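# Move apple from plate to cutting board and hold

## Task

Lift the apple off the plate and put it on the cutting board where the wood is bare, away from the knife and from the board's edges, then keep it pressed down firmly there for a few seconds. The board must end up flat on the table and not flipped over. If the apple is pressed or squeezed hard enough to bruise, the task fails.

## Robot and tools

Robot: two arms, left_arm and right_arm. Each carries an identical five-finger right hand, so the hands are not mirror images and every hand axis and number means the same on both. Cameras: cam_high, cam_low, cam_left_wrist, cam_right_wrist, all 672x504.

Scene frame: origin at table-top height, midway between the arms. +z is up, +x points out over the table, and left_arm sits on the +y side. Calibrated bases: left_arm (-0.031, +0.626, +0.103) m, right_arm (+0.010, -0.676, +0.103) m. Results report each hand point's end_effector_position (m), end_effector_quat_wxyz and velocities in this frame, accurate to a few centimetres.

Hand point: a point fixed to the palm, 0.05 m in front of it and 0.15 m out from the wrist flange. Its +z runs along the straightened fingers, +y points out of the palm, +x runs across the palm away from the thumb. Straight fingers reach 0.06 to 0.07 m past the point. A bracket on the little-finger side of the wrist can strike things, and with fingers level the wrist can hang up to 0.13 m (palm down) below the point and reach the table first.

The row (used by both tools): 28 numbers, each in [-1, 1], always all 28 even if one arm moves. Order: left dx, dy, dz, rx, ry, rz, then left hand little, ring, middle, index, thumb_bend, thumb_turn, force_limit, speed; then the same 14 for the right arm and hand. dx..rz are an offset, not a pose: they are measured from that arm's Hand target as it was when the action or move began, along that Hand target's own axes. 1.0 equals 0.6 m for dx, dy, dz and 180 degrees for rx, ry, rz, which together form one rotation vector. Every row in a list counts from the same start, not from the row before; resending an offset moves further. All zeros re-requests the current Hand target. Commanded orientation is clipped to within 32 degrees of the measured one each step.
Hand numbers are absolute targets. Fingers and thumb_bend: +1 straight/open, -1 curled. thumb_turn: +1 beside the palm, -1 across in front of it. With the thumb in front, the hand closes around objects roughly 0.035 to 0.065 m thick. force_limit maps -1..+1 to about 0..10 N at the fingertip (15 N for thumb motors). speed rises linearly to full at +0.48. Hand numbers never mean 'unchanged': to keep a hand as it is, repeat its last eight sent numbers (if none sent yet this scene, use hand_measured plus hand_force_limit and hand_speed).

execute_actions(actions, cameras): actions holds at most one item. [] just reports state with pictures. {"rows": [...1 to 15 rows], "steps": n} runs n control steps of 1/30 s (default 15, at least 4), one row per step, the last row repeated. {"steps": n} alone waits up to 300 steps. The result is taken 4 steps early; those steps finish while you reply.

move(target, speed, blend, stop_force, zero, blocking, cameras): straight-line paths of the hand points toward target, a single row or a list of up to 15 rows, every one an offset from the same starting Hand targets. speed: m/s, 0.002 to 3.2, default 0.25, one value or one per target. blend: corner rounding in m for lists. stop_force: 4 to 120 N, shared by both arms; ends an arm's path when its wrist sensor feels that much push against its motion; unreliable if the hand rotates, and leave it out when pulling off a contact. zero (with stop_force only): re-zero before the move (default true). blocking=false returns early; not allowed with stop_force. Paths do not avoid obstacles or the other arm; avoid passing near an arm's own base. The result adds a move: line giving the ending (done, off_target, moving, held, fault) and limits (paced = pose clipped, held = steps withheld).

wait(seconds 0 to 10), stop() brakes a running move, zoom_image(camera, region [x0, y0, x1, y1] pixels, at most 504 each way), show_instructions() shows reference pages, zero_wrist_force(arm) re-zeros one wrist sensor, finished_scene(scene) ends the current scene, given by its number; irreversible.

Result lines: Hand target (what the next offsets start from), Joint positions, velocities ("within noise" when still), joint torques (include gravity), Wrist force/torque along the hand axes plus the peak since last shown, hand_measured, hand_stopped_by (moving, target, force, stalled, fault), hand_load_n (positive pushes a finger open; falls to near 0 when a grip is lost), MOTOR HOT and fault lines, Scene clock.

Hazards: a target even slightly past a firm contact can trigger a fault stop (10 s) from joint torque limits or about 150 N net force. Faster moves hit harder. Never let the hands press each other. Do not drop the apple, release it while moving, knock things off the table, or tip the board. For the apple, close slowly (speed -0.94 or lower) with a low force_limit and press down gently; hard squeezing bruises it. Long holds or stretched arms heat motors and can brake the arm.

Each tool is called by a JSON object that holds its "name" and its "arguments", one argument or row to a line.

Reference images:

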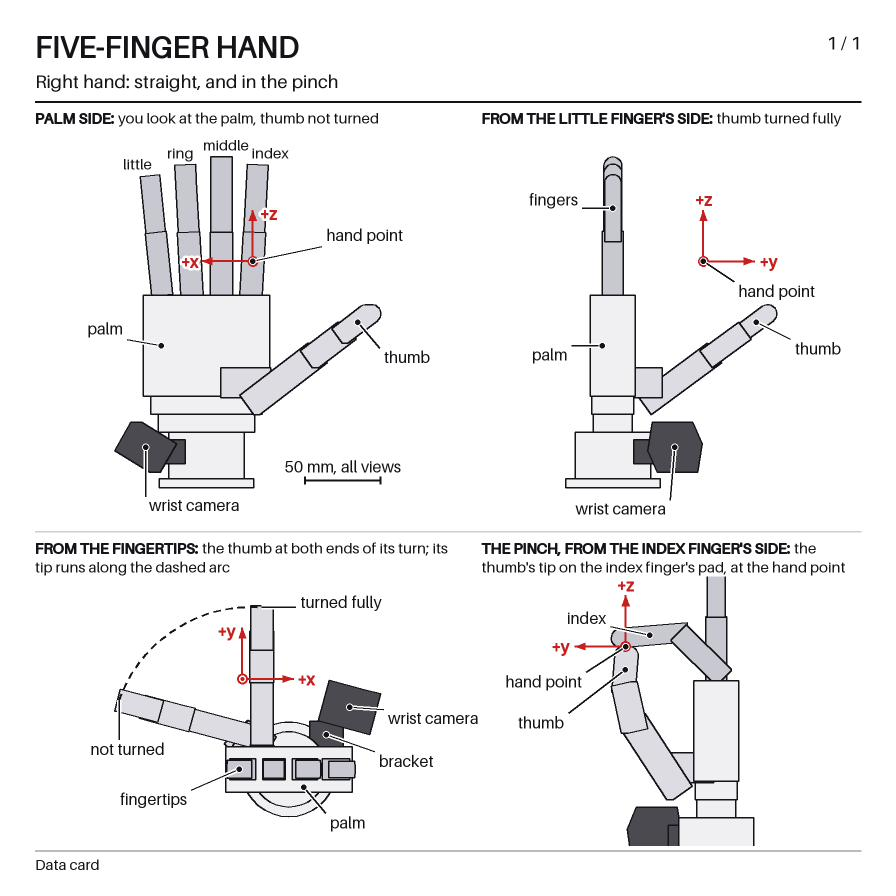

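## Session

{"name": "execute_actions", "arguments": {
  "actions": [],
  "cameras": ["all"]
}}

Scene clock: 0.00 s of 4800.00 s.
left_arm: end_effector_position=(+0.4499, -0.1769, +0.1789) hand_measured=(+1.000, +1.000, +1.000, +1.000, +1.000, +1.000) hand_load_n=(+0.0, +0.0, +0.0, +0.0, +0.0, +0.0) hand_stopped_by=(target, target, target, target, target, target) hand_force_limit=0.00 hand_speed=-0.80 end_effector_quat_wxyz=(-0.350, -0.127, +0.843, -0.389) | right_arm: end_effector_position=(+0.5304, -0.6831, +0.2820) hand_measured=(+1.000, +1.000, +1.000, +1.000, +1.000, +1.000) hand_load_n=(+0.0, +0.0, +0.0, +0.0, +0.0, +0.0) hand_stopped_by=(target, target, target, target, target, target) hand_force_limit=0.00 hand_speed=-0.80 end_effector_quat_wxyz=(-0.194, +0.166, +0.854, -0.454)
Joint positions: left_arm=[-1.036 -0.723 1.194 0.428 2.525 -3.227] | right_arm=[-0.006 -1.038 1.857 1.496 2.371 -0.874]
Joint velocities: within noise
Joint torques (N m): no reading
Motor temperatures (°C): left_arm=[42 32 39 46 40 38] | right_arm=[39 36 42 31 39 39]
Wrist force (N): no reading
Wrist torque (N m): no reading
Wrist force, peak (N): no reading
Hand target: left_arm +0.4499, -0.1769, +0.1789; -0.350, -0.127, +0.843, -0.389 | right_arm +0.5304, -0.6831, +0.2820; -0.194, +0.166, +0.854, -0.454

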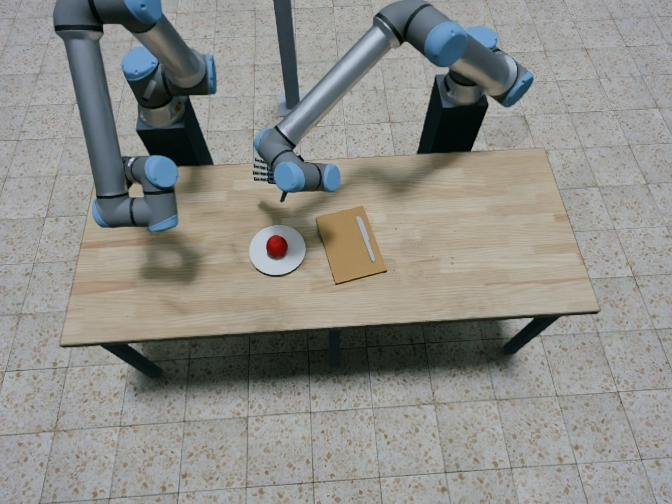

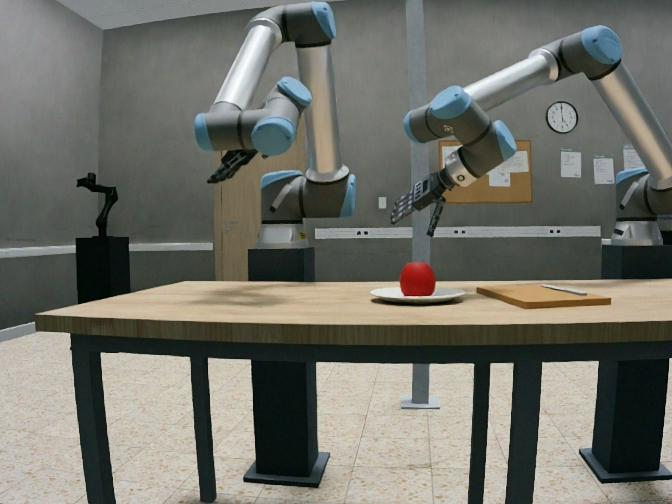

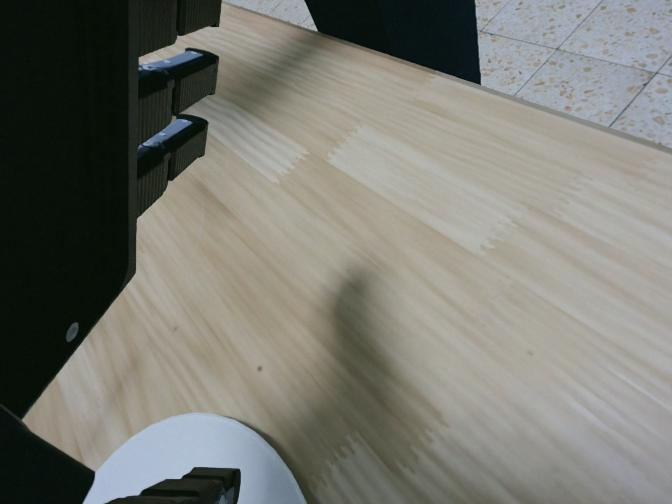

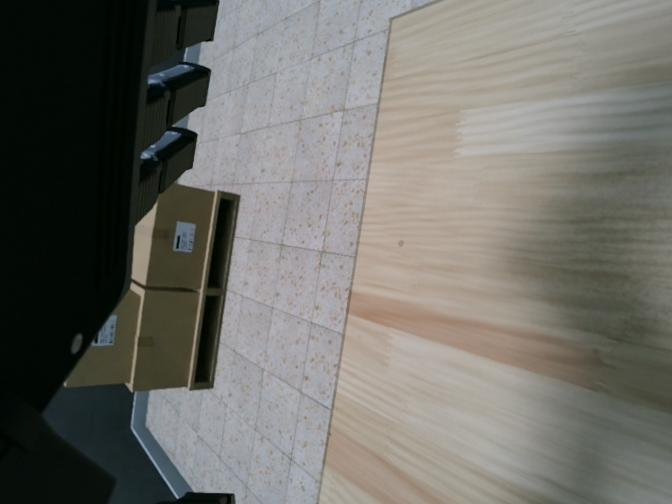

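{"name": "zoom_image", "arguments": {
  "camera": "cam_high",
  "region": [230, 190, 400, 300]
}}

{"name": "zoom_image", "arguments": {
  "camera": "cam_low",
  "region": [360, 150, 620, 320]
}}

Scaled by 2.965 from the camera's 672x504 image, which has a finer 960x720 frame.

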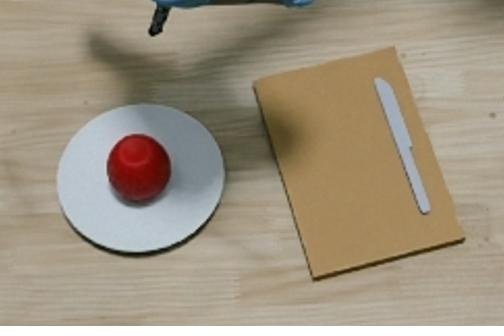

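Scaled by 1.938 from the camera's 672x504 image, which has a finer 960x720 frame.

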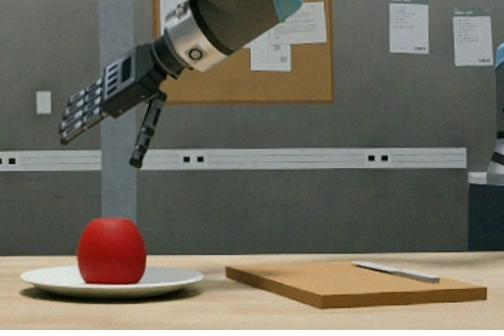

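{"name": "move", "arguments": {
  "target": [-0.2067,-0.2395,-0.1653,-0.0240,-0.1792,0.1638,1,1,1,1,1,-1,-0.2,0,0,0,0,0,0,0,1,1,1,1,1,1,0,-0.8],
  "speed": 0.2
}}

Scene clock: 4.80 s of 4800.00 s.
left_arm: end_effector_position=(+0.6582, -0.2061, +0.2197) hand_measured=(+1.000, +1.000, +1.000, +1.000, +1.000, -1.000) hand_load_n=(+0.0, +0.0, +0.0, +0.0, +0.0, +0.0) hand_stopped_by=(target, target, target, target, target, target) hand_force_limit=-0.20 hand_speed=0.00 end_effector_quat_wxyz=(+0.000, +0.000, +0.924, -0.383) end_effector_velocity=(-0.006, +0.000, -0.002) end_effector_angular_velocity=(-0.001, +0.016, -0.003) | right_arm: end_effector_position=(+0.5304, -0.6831, +0.2820) hand_measured=(+1.000, +1.000, +1.000, +1.000, +1.000, +1.000) hand_load_n=(+0.0, +0.0, +0.0, +0.0, +0.0, +0.0) hand_stopped_by=(target, target, target, target, target, target) hand_force_limit=0.00 hand_speed=-0.80 end_effector_quat_wxyz=(-0.194, +0.166, +0.854, -0.454)
Joint positions: left_arm=[-1.025 -0.688 0.943 0.62 1.97 -2.707] | right_arm=[-0.006 -1.038 1.857 1.496 2.371 -0.874]
Joint velocities: left_arm=[-0.002 -0.001 0.005 0 0.011 -0.009] | right_arm=[within noise]
Joint torques (N m): left_arm=[-13.01 -108.22 -30.62 2.87 2.41 -2.04] | right_arm=[3.56 -65.2 -24.72 3.72 1.55 -0.13]
Motor temperatures (°C): left_arm=[42 32 39 46 40 38] | right_arm=[39 36 42 31 39 39]
Wrist force (N): left_arm=[0.9 -0.2 0.5] | right_arm=[-0.6 -0.1 0.0]
Wrist torque (N m): left_arm=[-0.10 -0.14 -0.01] | right_arm=[-0.01 0.09 -0.04]
Wrist force, peak (N): left_arm=[1.3 0.3 0.4] | right_arm=[0.1 -0.1 -0.7]
Hand target: left_arm +0.6581, -0.2060, +0.2198; +0.000, +0.000, +0.924, -0.383 | right_arm +0.5304, -0.6831, +0.2820; -0.194, +0.166, +0.854, -0.454
Off the commanded pose: left_arm 0.000 m, 0 deg | right_arm 0.000 m, 0 deg.
Kept back: nothing.
move: done
camera_calibration:
cam_left_wrist: T_world_to_cam=[[-0.28623, 0.664337, -0.690456, 0.48159], [0.804255, 0.558267, 0.203743, -0.463035], [0.520812, -0.496985, -0.694089, -0.181582], [0, 0, 0, 1]] pos_world=[0.604814, -0.151684, 0.300822]

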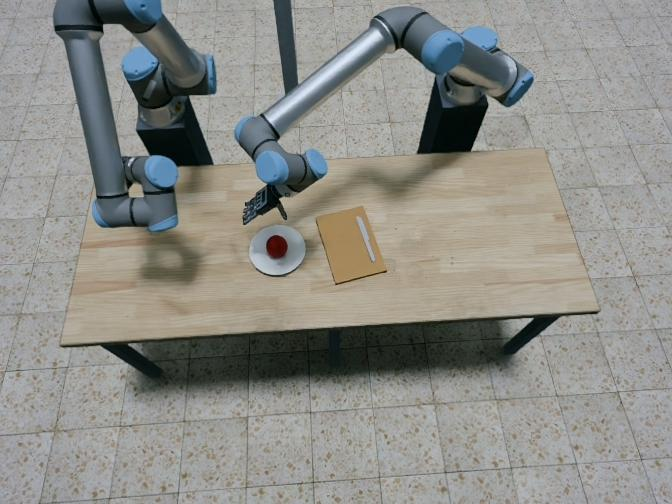

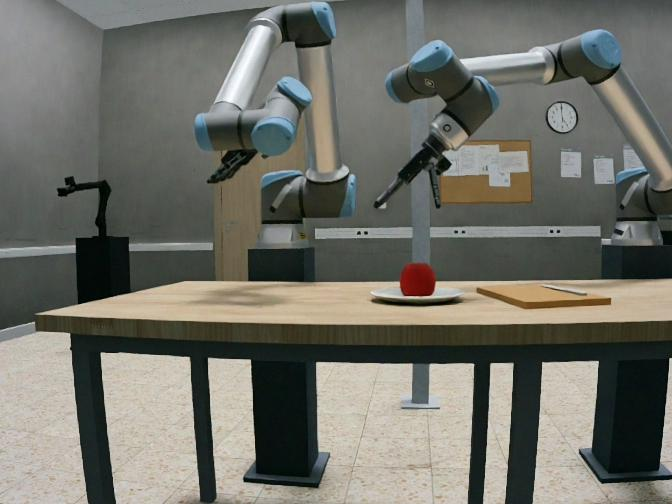

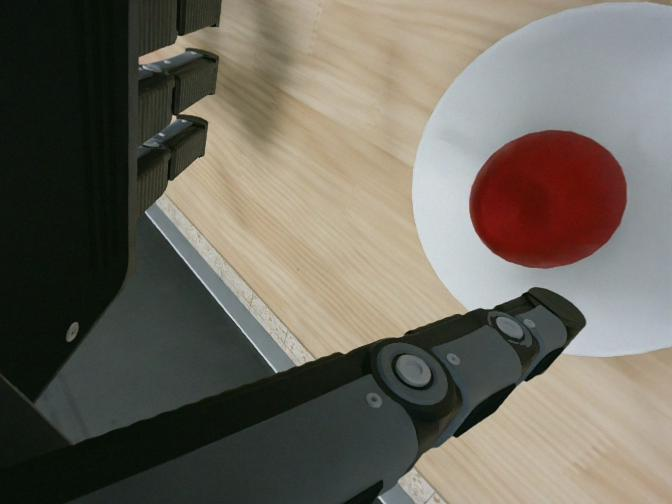

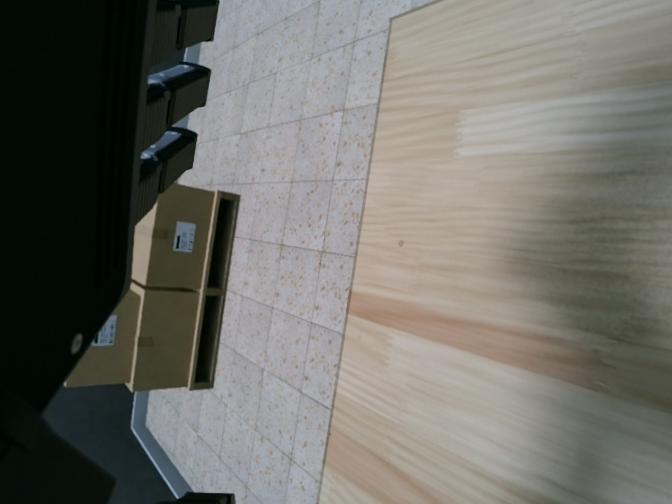

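{"name": "move", "arguments": {
  "target": [-0.0317,0.1108,0.0778,0,0,0,1,1,1,1,1,-1,-0.2,0,0,0,0,0,0,0,1,1,1,1,1,1,0,-0.8],
  "speed": 0.15,
  "cameras": ["cam_high","cam_low","cam_left_wrist"]
}}

{"name": "zoom_image", "arguments": {
  "camera": "cam_low",
  "region": [340, 150, 540, 320]
}}

{"name": "zoom_image", "arguments": {
  "camera": "cam_high",
  "region": [220, 160, 340, 290]
}}

Scene clock: 6.23 s of 4800.00 s.
left_arm: end_effector_position=(+0.6772, -0.1919, +0.1397) hand_measured=(+1.000, +1.000, +1.000, +1.000, +1.000, -1.000) hand_load_n=(+0.0, +0.0, +0.0, +0.0, +0.0, +0.0) hand_stopped_by=(target, target, target, target, target, target) hand_force_limit=-0.20 hand_speed=0.00 end_effector_quat_wxyz=(+0.000, +0.000, +0.924, -0.383) end_effector_velocity=(-0.001, +0.000, +0.003) end_effector_angular_velocity=(+0.001, +0.001, -0.001) | right_arm: end_effector_position=(+0.5304, -0.6831, +0.2820) hand_measured=(+1.000, +1.000, +1.000, +1.000, +1.000, +1.000) hand_load_n=(+0.0, +0.0, +0.0, +0.0, +0.0, +0.0) hand_stopped_by=(target, target, target, target, target, target) hand_force_limit=0.00 hand_speed=-0.80 end_effector_quat_wxyz=(-0.194, +0.166, +0.854, -0.454)
Joint positions: left_arm=[-1 -0.632 0.986 0.529 1.987 -2.685] | right_arm=[-0.006 -1.038 1.857 1.496 2.371 -0.874]
Joint velocities: left_arm=[0 -0.002 -0.001 0.006 0 0] | right_arm=[within noise]
Joint torques (N m): left_arm=[-13.66 -107.35 -40.97 5.22 -0.68 -2.22] | right_arm=[1.63 -65.2 -23.24 4.04 1.1 -0.39]
Motor temperatures (°C): left_arm=[42 32 39 46 40 38] | right_arm=[39 36 42 31 39 39]
Wrist force (N): left_arm=[1.0 -0.3 0.6] | right_arm=[-0.2 -0.1 -0.5]
Wrist torque (N m): left_arm=[-0.14 -0.14 0.06] | right_arm=[0.03 0.04 -0.01]
Wrist force, peak (N): left_arm=[1.4 -2.0 -0.8] | right_arm=[0.1 -0.4 -0.5]
Hand target: left_arm +0.6771, -0.1920, +0.1397; +0.000, +0.000, +0.924, -0.383 | right_arm +0.5304, -0.6831, +0.2820; -0.194, +0.166, +0.854, -0.454
Off the commanded pose: left_arm 0.000 m, 0 deg | right_arm 0.000 m, 0 deg.
Kept back: nothing.
move: done
camera_calibration:
cam_left_wrist: T_world_to_cam=[[-0.286407, 0.664322, -0.690396, 0.422453], [0.804311, 0.558268, 0.203521, -0.46993], [0.52063, -0.497004, -0.694213, -0.23981], [0, 0, 0, 1]] pos_world=[0.623815, -0.137484, 0.220821]
Images, in order (width x height): cam_high 672x504, cam_low 672x504, cam_left_wrist 672x504.

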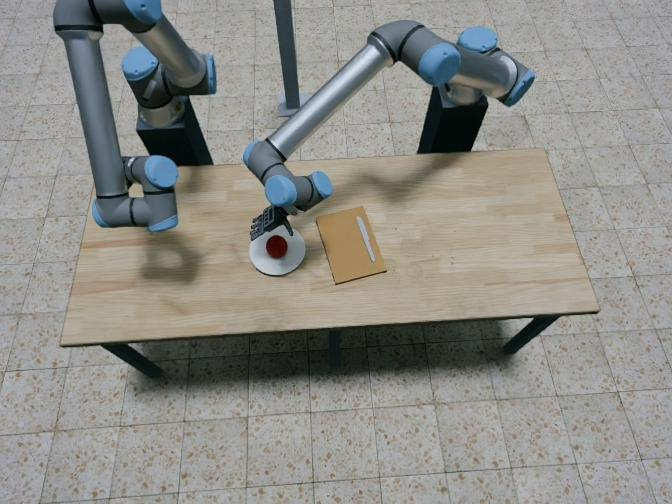

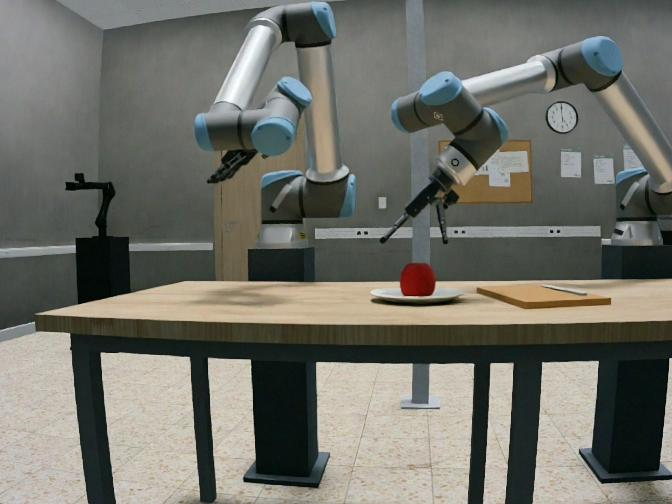

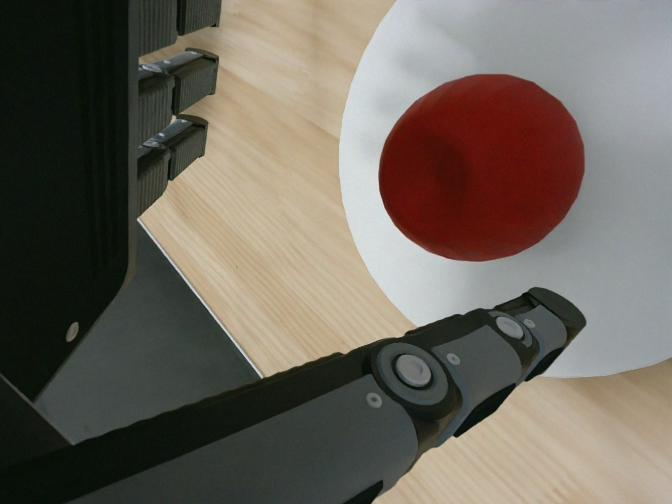

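Scaled by 2.520 from the camera's 672x504 image, which has a finer 960x720 frame.

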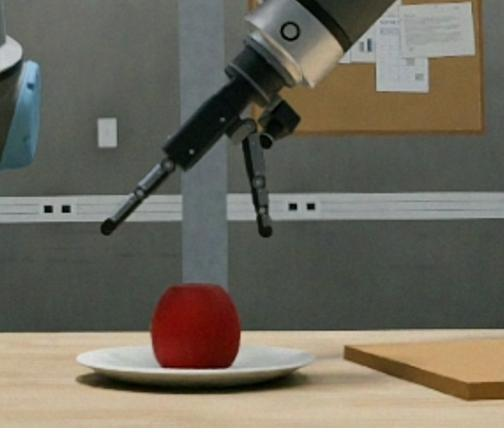

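Scaled by 3.877 from the camera's 672x504 image, which has a finer 960x720 frame.

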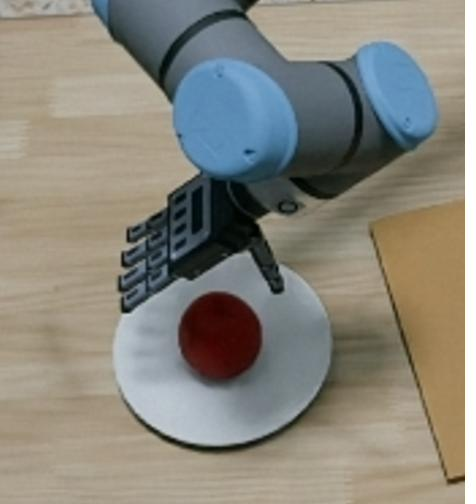

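{"name": "move", "arguments": {
  "target": [-0.0033,0.0998,0.1022,0,0,0,1,1,1,1,1,-1,-0.2,0,0,0,0,0,0,0,1,1,1,1,1,1,0,-0.8],
  "speed": 0.06,
  "stop_force": 6,
  "cameras": ["cam_high","cam_low","cam_left_wrist"]
}}

{"name": "zoom_image", "arguments": {
  "camera": "cam_low",
  "region": [340, 150, 540, 320]
}}

{"name": "zoom_image", "arguments": {
  "camera": "cam_high",
  "region": [220, 160, 340, 290]
}}

Scene clock: 9.27 s of 4800.00 s.
left_arm: end_effector_position=(+0.6790, -0.1930, +0.0540) hand_measured=(+1.000, +1.000, +1.000, +1.000, +1.000, -1.000) hand_load_n=(+0.0, +0.0, +0.0, -0.5, +0.0, +0.0) hand_stopped_by=(target, target, target, target, target, target) hand_force_limit=-0.20 hand_speed=0.00 end_effector_quat_wxyz=(+0.000, +0.000, +0.924, -0.383) | right_arm: end_effector_position=(+0.5304, -0.6831, +0.2820) hand_measured=(+1.000, +1.000, +1.000, +1.000, +1.000, +1.000) hand_load_n=(+0.0, +0.0, +0.0, +0.0, +0.0, +0.0) hand_stopped_by=(target, target, target, target, target, target) hand_force_limit=0.00 hand_speed=-0.80 end_effector_quat_wxyz=(-0.194, +0.166, +0.854, -0.454)
Joint positions: left_arm=[-0.999 -0.563 1.014 0.433 1.987 -2.685] | right_arm=[-0.006 -1.038 1.857 1.496 2.371 -0.874]
Joint velocities: within noise
Joint torques (N m): left_arm=[10.49 -109.25 -40.07 4.87 2.49 0.72] | right_arm=[-2.26 -64.92 -24.1 4.02 0.75 -0.71]
Motor temperatures (°C): left_arm=[42 32 39 46 40 38] | right_arm=[39 36 42 31 39 39]
Wrist force (N): left_arm=[1.2 0.0 0.9] | right_arm=[-0.5 0.2 -0.5]
Wrist torque (N m): left_arm=[-0.12 -0.18 0.05] | right_arm=[0.05 0.09 -0.02]
Wrist force, peak (N): left_arm=[1.3 0.5 1.6] | right_arm=[0.4 0.2 -0.6]
Hand target: left_arm +0.6790, -0.1930, +0.0540; +0.000, +0.000, +0.924, -0.383 | right_arm +0.5304, -0.6831, +0.2820; -0.194, +0.166, +0.854, -0.454
Off the commanded pose: left_arm 0.000 m, 0 deg | right_arm 0.000 m, 0 deg.
Kept back: nothing.
move: done
camera_calibration:
cam_left_wrist: T_world_to_cam=[[-0.286478, 0.664389, -0.690302, 0.364642], [0.804292, 0.558286, 0.203545, -0.453331], [0.520619, -0.496894, -0.6943, -0.300686], [0, 0, 0, 1]] pos_world=[0.625616, -0.138584, 0.13522]
Images, in order (width x height): cam_high 672x504, cam_low 672x504, cam_left_wrist 672x504.

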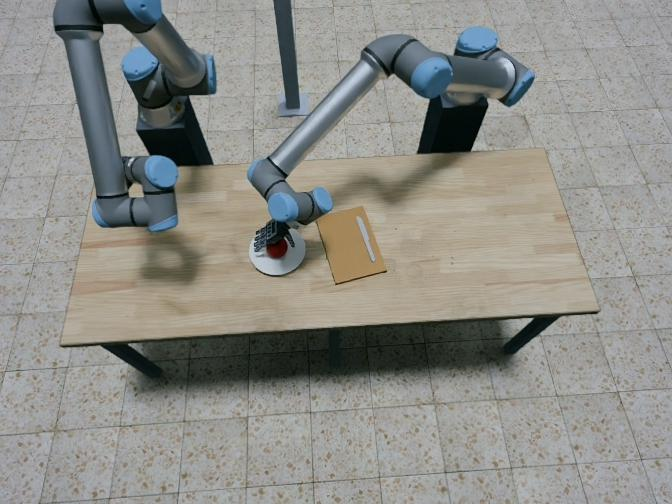

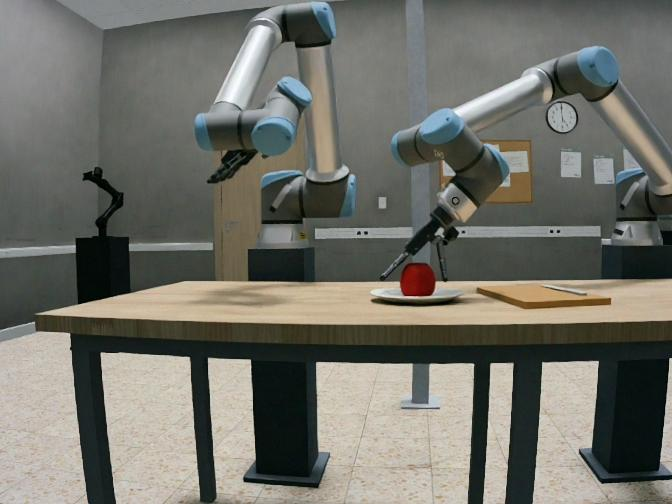

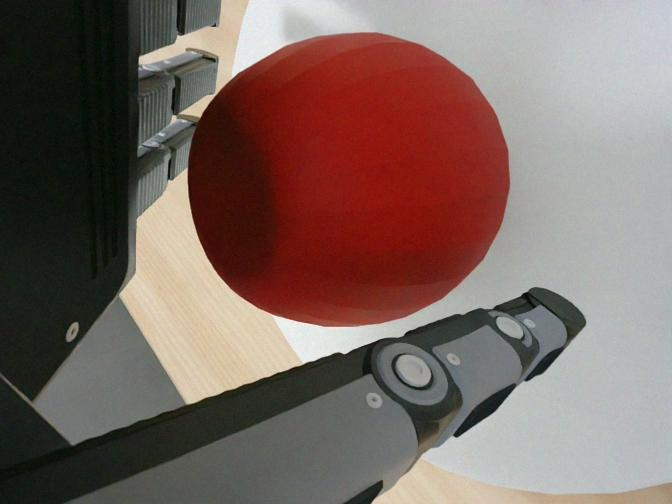

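Scaled by 2.520 from the camera's 672x504 image, which has a finer 960x720 frame.

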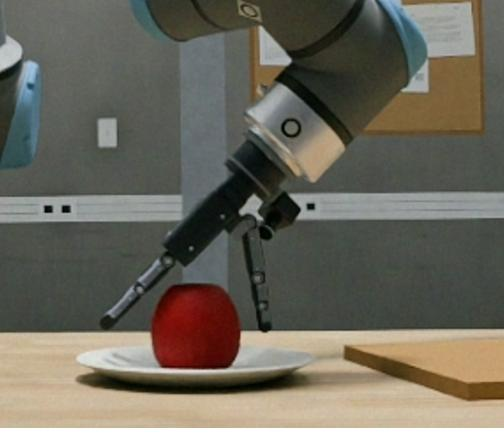

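Scaled by 3.877 from the camera's 672x504 image, which has a finer 960x720 frame.

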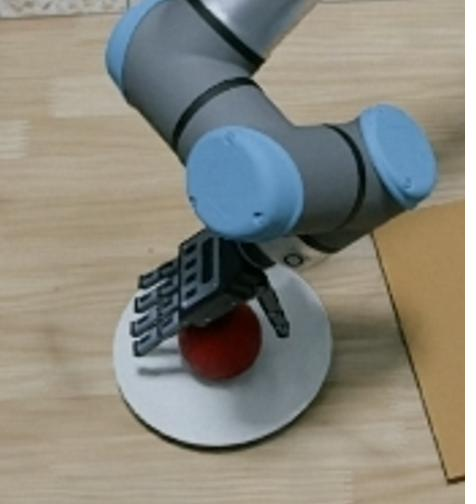

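{"name": "move", "arguments": {
  "target": [0,0,0,0,0,0,1,1,-0.2,-0.2,1,-1,-0.6,-0.93,0,0,0,0,0,0,1,1,1,1,1,1,0,-0.8],
  "cameras": ["cam_high","cam_low","cam_left_wrist"]
}}

{"name": "wait", "arguments": {
  "seconds": 5,
  "cameras": ["cam_high","cam_low","cam_left_wrist"]
}}

{"name": "zoom_image", "arguments": {
  "camera": "cam_low",
  "region": [340, 150, 540, 320]
}}

Scene clock: 13.47 s of 4800.00 s.
left_arm: end_effector_position=(+0.6790, -0.1930, +0.0541) hand_measured=(+1.000, +1.000, +0.306, +0.286, +1.000, -1.000) hand_load_n=(+0.0, +0.0, +2.5, +2.0, +0.5, +0.5) hand_stopped_by=(target, target, force, force, target, target) hand_force_limit=-0.60 hand_speed=-0.93 end_effector_quat_wxyz=(+0.000, +0.000, +0.924, -0.383) | right_arm: end_effector_position=(+0.5304, -0.6831, +0.2820) hand_measured=(+1.000, +1.000, +1.000, +1.000, +1.000, +1.000) hand_load_n=(+0.0, -0.5, +0.0, +0.0, -0.5, -0.5) hand_stopped_by=(target, target, target, target, target, target) hand_force_limit=0.00 hand_speed=-0.80 end_effector_quat_wxyz=(-0.194, +0.166, +0.854, -0.454)
Joint positions: left_arm=[-0.999 -0.563 1.014 0.433 1.987 -2.685] | right_arm=[-0.006 -1.038 1.857 1.496 2.371 -0.874]
Joint velocities: within noise
Joint torques (N m): left_arm=[-0.16 -99.49 -32.42 2.86 0.12 -0.42] | right_arm=[0.4 -64.76 -24.03 4.08 1.47 -0.34]
Motor temperatures (°C): left_arm=[42 32 39 46 40 38] | right_arm=[39 36 42 31 39 39]
Wrist force (N): left_arm=[1.3 1.8 2.1] | right_arm=[0.0 0.1 -0.1]
Wrist torque (N m): left_arm=[-0.07 -0.23 0.10] | right_arm=[0.02 0.01 0.00]
Wrist force, peak (N): left_arm=[1.2 -3.1 0.6] | right_arm=[0.2 0.6 -0.9]
Hand target: left_arm +0.6790, -0.1930, +0.0540; +0.000, +0.000, +0.924, -0.383 | right_arm +0.5304, -0.6831, +0.2820; -0.194, +0.166, +0.854, -0.454
Off the commanded pose: left_arm 0.000 m, 0 deg | right_arm 0.000 m, 0 deg.
Kept back: nothing.
move: done
camera_calibration:
cam_left_wrist: T_world_to_cam=[[-0.286478, 0.664389, -0.690302, 0.364642], [0.804292, 0.558286, 0.203545, -0.453331], [0.520619, -0.496894, -0.6943, -0.300686], [0, 0, 0, 1]] pos_world=[0.625616, -0.138584, 0.13522]
Images, in order (width x height): cam_high 672x504, cam_low 672x504, cam_left_wrist 672x504.

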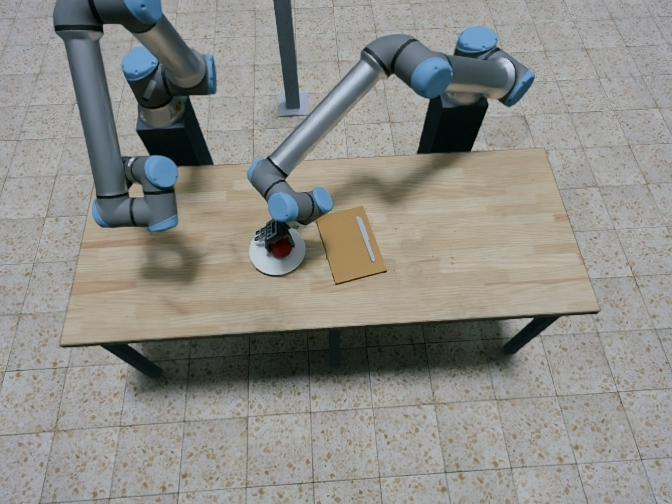

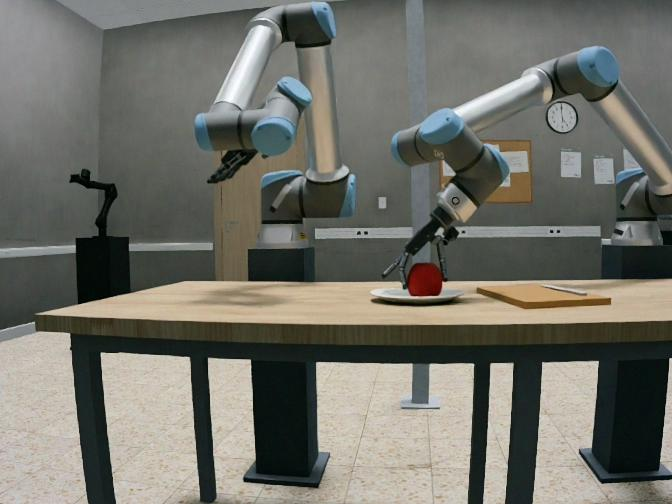

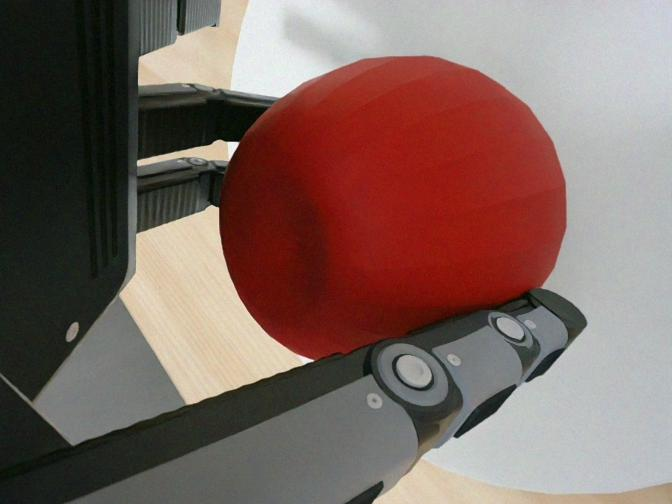

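Scene clock: 18.47 s of 4800.00 s.
left_arm: end_effector_position=(+0.6790, -0.1930, +0.0540) hand_measured=(+1.000, +1.000, +0.306, +0.286, +1.000, -1.000) hand_load_n=(+0.0, +0.0, +2.5, +2.0, +1.0, +0.5) hand_stopped_by=(target, target, force, force, target, target) hand_force_limit=-0.60 hand_speed=-0.93 end_effector_quat_wxyz=(+0.000, +0.000, +0.924, -0.383) | right_arm: end_effector_position=(+0.5304, -0.6831, +0.2820) hand_measured=(+1.000, +1.000, +1.000, +1.000, +1.000, +1.000) hand_load_n=(+0.0, +0.0, +0.0, +0.0, +0.0, +0.0) hand_stopped_by=(target, target, target, target, target, target) hand_force_limit=0.00 hand_speed=-0.80 end_effector_quat_wxyz=(-0.194, +0.166, +0.854, -0.454)
Joint positions: left_arm=[-0.999 -0.563 1.014 0.433 1.987 -2.685] | right_arm=[-0.006 -1.038 1.857 1.496 2.371 -0.874]
Joint velocities: within noise
Joint torques (N m): left_arm=[-5.36 -95.42 -30.07 1.98 0.13 -0.63] | right_arm=[0.29 -65.19 -24.98 3.79 0.77 -0.02]
Motor temperatures (°C): left_arm=[42 32 39 46 40 38] | right_arm=[39 36 42 31 39 39]
Wrist force (N): left_arm=[1.0 0.5 1.5] | right_arm=[0.1 0.0 -0.4]
Wrist torque (N m): left_arm=[-0.09 -0.16 0.07] | right_arm=[0.03 0.00 0.00]
Wrist force, peak (N): left_arm=[1.0 1.6 2.6] | right_arm=[-0.1 -0.3 -0.9]
Hand target: left_arm +0.6790, -0.1930, +0.0540; +0.000, +0.000, +0.924, -0.383 | right_arm +0.5304, -0.6831, +0.2820; -0.194, +0.166, +0.854, -0.454
Off the commanded pose: left_arm 0.000 m, 0 deg | right_arm 0.000 m, 0 deg.
Steps of this call (1-150: nothing new was sent). Readings (end_effector_position of left_arm | right_arm; what the end effector reports):
1: (+0.6790, -0.1930, +0.0541) | (+0.5304, -0.6831, +0.2820) | left_arm hand_measured=(+1.000, +1.000, +0.306, +0.286, +1.000, -1.000) hand_load_n=(+0.0, +0.0, +2.5, +2.0, +1.0, +0.0) hand_stopped_by=(target, target, force, force, target, target) hand_force_limit=-0.60 hand_speed=-0.93 | right_arm hand_measured=(+1.000, +1.000, +1.000, +1.000, +1.000, +1.000) hand_load_n=(+0.0, +0.0, +0.0, +0.0, +0.0, +0.0) hand_stopped_by=(target, target, target, target, target, target) hand_force_limit=0.00 hand_speed=-0.80
2: (+0.6790, -0.1930, +0.0541) | (+0.5304, -0.6831, +0.2820) | left_arm hand_measured=(+1.000, +1.000, +0.306, +0.286, +1.000, -1.000) hand_load_n=(+0.0, +0.0, +3.0, +2.0, +1.0, +0.5) hand_stopped_by=(target, target, force, force, target, target) hand_force_limit=-0.60 hand_speed=-0.93 | right_arm hand_measured=(+1.000, +1.000, +1.000, +1.000, +1.000, +1.000) hand_load_n=(+0.0, +0.0, +0.0, -0.5, +0.0, +0.0) hand_stopped_by=(target, target, target, target, target, target) hand_force_limit=0.00 hand_speed=-0.80
4: (+0.6790, -0.1930, +0.0541) | (+0.5304, -0.6831, +0.2820) | left_arm hand_measured=(+1.000, +1.000, +0.306, +0.286, +1.000, -1.000) hand_load_n=(+0.0, +0.0, +2.5, +2.0, +1.0, +0.0) hand_stopped_by=(target, target, force, force, target, target) hand_force_limit=-0.60 hand_speed=-0.93 | right_arm hand_measured=(+1.000, +1.000, +1.000, +1.000, +1.000, +1.000) hand_load_n=(+0.0, +0.0, +0.0, +0.0, +0.0, +0.0) hand_stopped_by=(target, target, target, target, target, target) hand_force_limit=0.00 hand_speed=-0.80
8: (+0.6790, -0.1930, +0.0541) | (+0.5304, -0.6831, +0.2820) | left_arm hand_measured=(+1.000, +1.000, +0.306, +0.286, +1.000, -1.000) hand_load_n=(+0.0, +0.0, +2.5, +2.0, +1.0, +0.5) hand_stopped_by=(target, target, force, force, target, target) hand_force_limit=-0.60 hand_speed=-0.93 | right_arm hand_measured=(+1.000, +1.000, +1.000, +1.000, +1.000, +1.000) hand_load_n=(+0.0, +0.0, +0.0, +0.0, +0.0, +0.0) hand_stopped_by=(target, target, target, target, target, target) hand_force_limit=0.00 hand_speed=-0.80
150: the state above
camera_calibration:
cam_left_wrist: T_world_to_cam=[[-0.286478, 0.664389, -0.690302, 0.364642], [0.804292, 0.558286, 0.203545, -0.453331], [0.520619, -0.496894, -0.6943, -0.300686], [0, 0, 0, 1]] pos_world=[0.625616, -0.138584, 0.13522]
Images, in order (width x height): cam_high 672x504, cam_low 672x504, cam_left_wrist 672x504.

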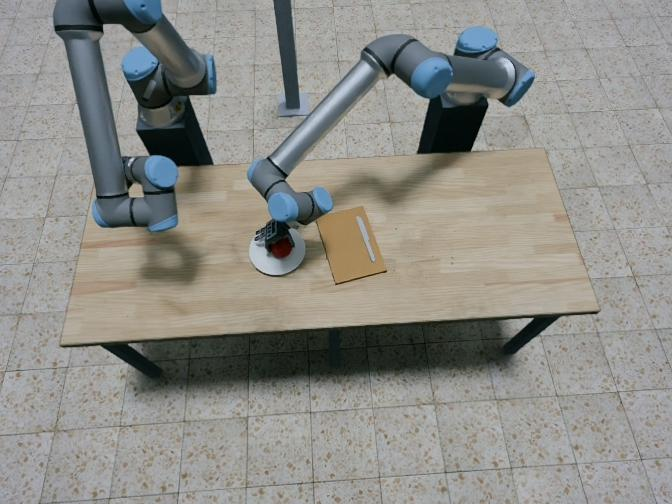

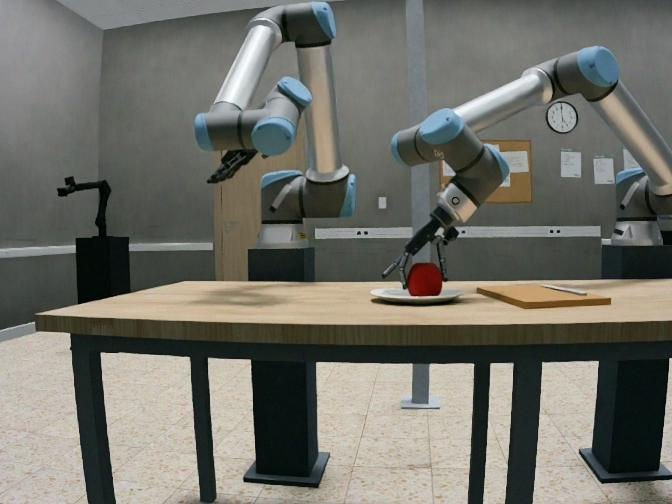

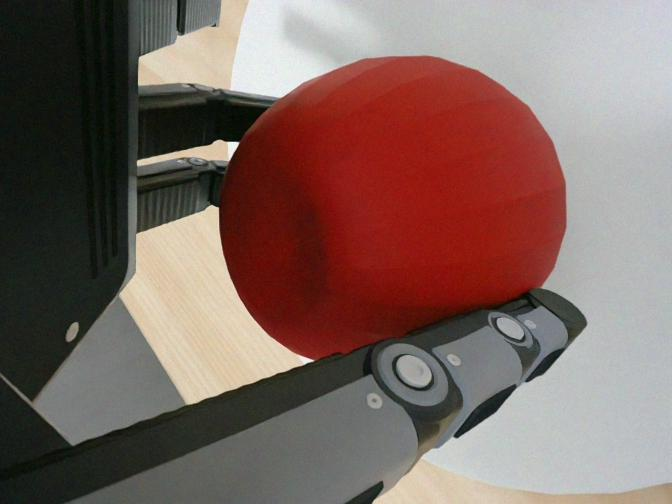

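Scaled by 2.520 from the camera's 672x504 image, which has a finer 960x720 frame.

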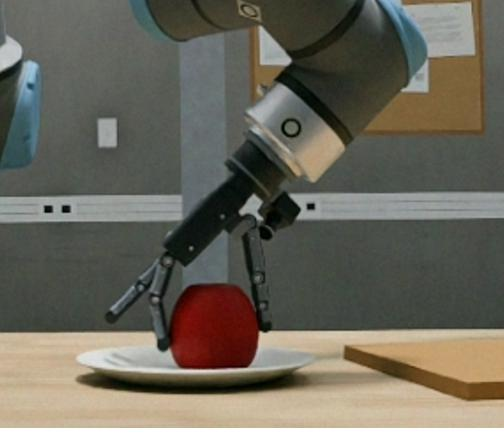

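{"name": "move", "arguments": {
  "target": [0,0,0,0,0,0,1,1,-0.25,-0.25,0.5,-1,-0.4,-0.93,0,0,0,0,0,0,1,1,1,1,1,1,0,-0.8],
  "cameras": []
}}

{"name": "move", "arguments": {
  "target": [0,-0.0707,-0.0707,0,0,0,1,1,-0.25,-0.25,0.5,-1,-0.4,-0.93,0,0,0,0,0,0,1,1,1,1,1,1,0,-0.8],
  "speed": 0.06,
  "cameras": ["cam_high","cam_low","cam_left_wrist"]
}}

{"name": "zoom_image", "arguments": {
  "camera": "cam_low",
  "region": [340, 150, 540, 320]
}}

Scene clock: 19.23 s of 4800.00 s.
left_arm: end_effector_position=(+0.6790, -0.1930, +0.0540) hand_measured=(+1.000, +1.000, +0.302, +0.280, +0.992, -1.000) hand_load_n=(+0.0, +0.0, +4.0, +3.0, +5.0, +0.5) hand_stopped_by=(target, target, force, force, force, target) hand_force_limit=-0.40 hand_speed=-0.93 end_effector_quat_wxyz=(+0.000, +0.000, +0.924, -0.383) | right_arm: end_effector_position=(+0.5304, -0.6831, +0.2820) hand_measured=(+1.000, +1.000, +1.000, +1.000, +1.000, +1.000) hand_load_n=(+0.0, +0.0, +0.0, +0.0, +0.0, +0.0) hand_stopped_by=(target, target, target, target, target, target) hand_force_limit=0.00 hand_speed=-0.80 end_effector_quat_wxyz=(-0.194, +0.166, +0.854, -0.454)
Joint positions: left_arm=[-0.999 -0.563 1.014 0.433 1.987 -2.685] | right_arm=[-0.006 -1.038 1.857 1.496 2.371 -0.874]
Joint velocities: within noise
Joint torques (N m): left_arm=[-3.97 -96.29 -29.75 1.73 0.4 -0.06] | right_arm=[-0.53 -67.42 -24.58 3.98 0.79 -0.1]
Motor temperatures (°C): left_arm=[42 32 39 46 40 38] | right_arm=[39 36 42 31 39 39]
Wrist force (N): left_arm=[1.2 1.8 2.5] | right_arm=[0.0 -0.1 -0.1]
Wrist torque (N m): left_arm=[-0.11 -0.21 0.08] | right_arm=[-0.02 0.00 -0.01]
Wrist force, peak (N): left_arm=[1.2 1.8 2.5] | right_arm=[-0.2 -0.2 -0.6]
Hand target: left_arm +0.6790, -0.1930, +0.0540; +0.000, +0.000, +0.924, -0.383 | right_arm +0.5304, -0.6831, +0.2820; -0.194, +0.166, +0.854, -0.454
Off the commanded pose: left_arm 0.000 m, 0 deg | right_arm 0.000 m, 0 deg.
Kept back: nothing.
move: done
No camera images: "cameras" was empty.

Scene clock: 20.50 s of 4800.00 s.
left_arm: end_effector_position=(+0.6790, -0.1930, +0.1143) hand_measured=(+1.000, +1.000, +0.302, +0.280, +0.992, -1.000) hand_load_n=(+0.0, +0.0, +4.0, +3.0, +4.5, +0.5) hand_stopped_by=(target, target, force, force, force, target) hand_force_limit=-0.40 hand_speed=-0.93 end_effector_quat_wxyz=(+0.000, +0.000, +0.924, -0.383) | right_arm: end_effector_position=(+0.5304, -0.6831, +0.2820) hand_measured=(+1.000, +1.000, +1.000, +1.000, +1.000, +1.000) hand_load_n=(+0.0, +0.0, +0.0, +0.0, +0.0, +0.0) hand_stopped_by=(target, target, target, target, target, target) hand_force_limit=0.00 hand_speed=-0.80 end_effector_quat_wxyz=(-0.194, +0.166, +0.854, -0.454)
Joint positions: left_arm=[-0.999 -0.61 0.991 0.502 1.987 -2.685] | right_arm=[-0.006 -1.038 1.857 1.496 2.371 -0.874]
Joint velocities: within noise
Joint torques (N m): left_arm=[9.75 -94.95 -29.78 -0.78 2.12 1.25] | right_arm=[0.8 -67.04 -25.27 3.95 1.34 -0.36]
Motor temperatures (°C): left_arm=[42 32 39 46 40 38] | right_arm=[39 36 42 31 39 39]
Wrist force (N): left_arm=[1.0 1.7 2.5] | right_arm=[0.0 -0.3 -0.6]
Wrist torque (N m): left_arm=[-0.08 -0.19 0.07] | right_arm=[-0.01 0.03 -0.01]
Wrist force, peak (N): left_arm=[1.0 2.5 3.0] | right_arm=[-0.1 -0.5 -0.7]
Hand target: left_arm +0.6790, -0.1930, +0.1140; +0.000, +0.000, +0.924, -0.383 | right_arm +0.5304, -0.6831, +0.2820; -0.194, +0.166, +0.854, -0.454
Off the commanded pose: left_arm 0.000 m, 0 deg | right_arm 0.000 m, 0 deg.
Kept back: nothing.
move: done
camera_calibration:
cam_left_wrist: T_world_to_cam=[[-0.286478, 0.664389, -0.690302, 0.406198], [0.804292, 0.558286, 0.203545, -0.465585], [0.520619, -0.496894, -0.6943, -0.258889], [0, 0, 0, 1]] pos_world=[0.625616, -0.138584, 0.19542]
Images, in order (width x height): cam_high 672x504, cam_low 672x504, cam_left_wrist 672x504.

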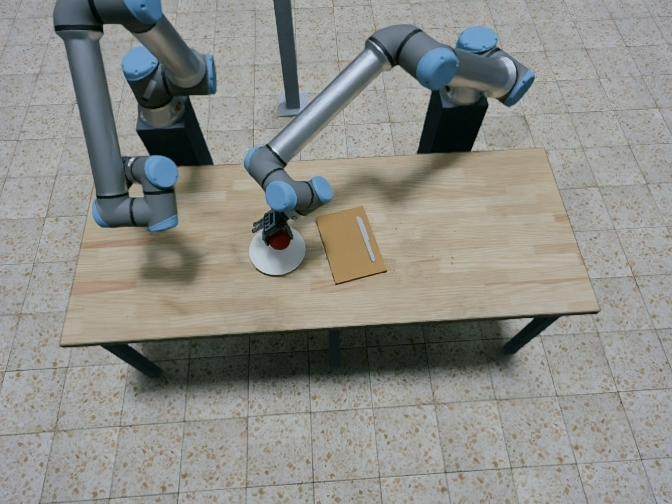

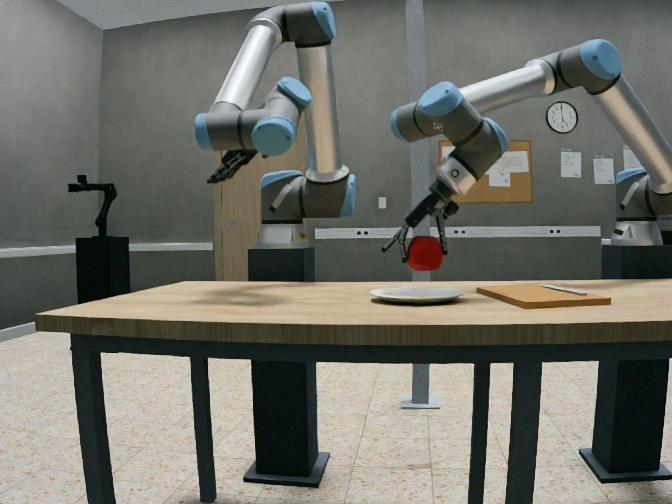

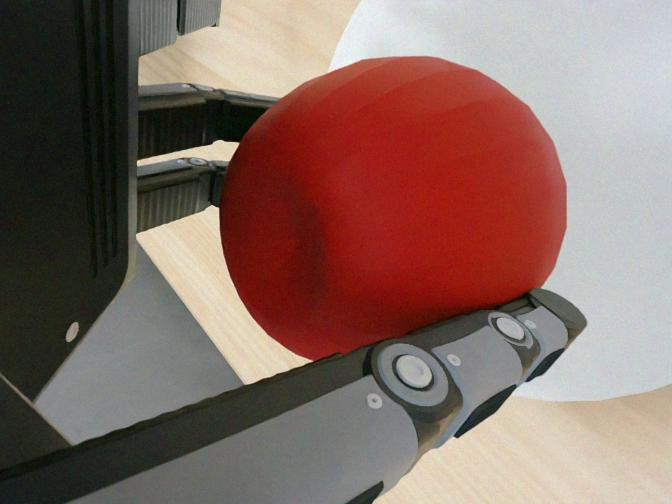

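Scaled by 2.520 from the camera's 672x504 image, which has a finer 960x720 frame.

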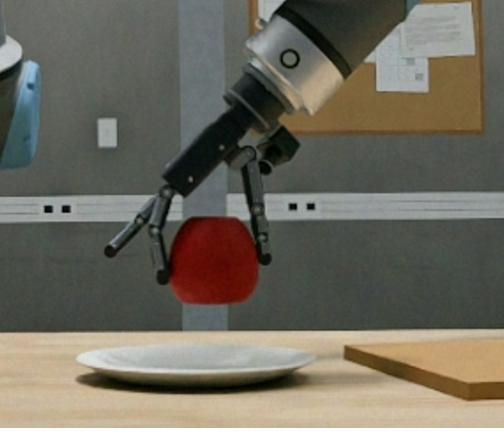

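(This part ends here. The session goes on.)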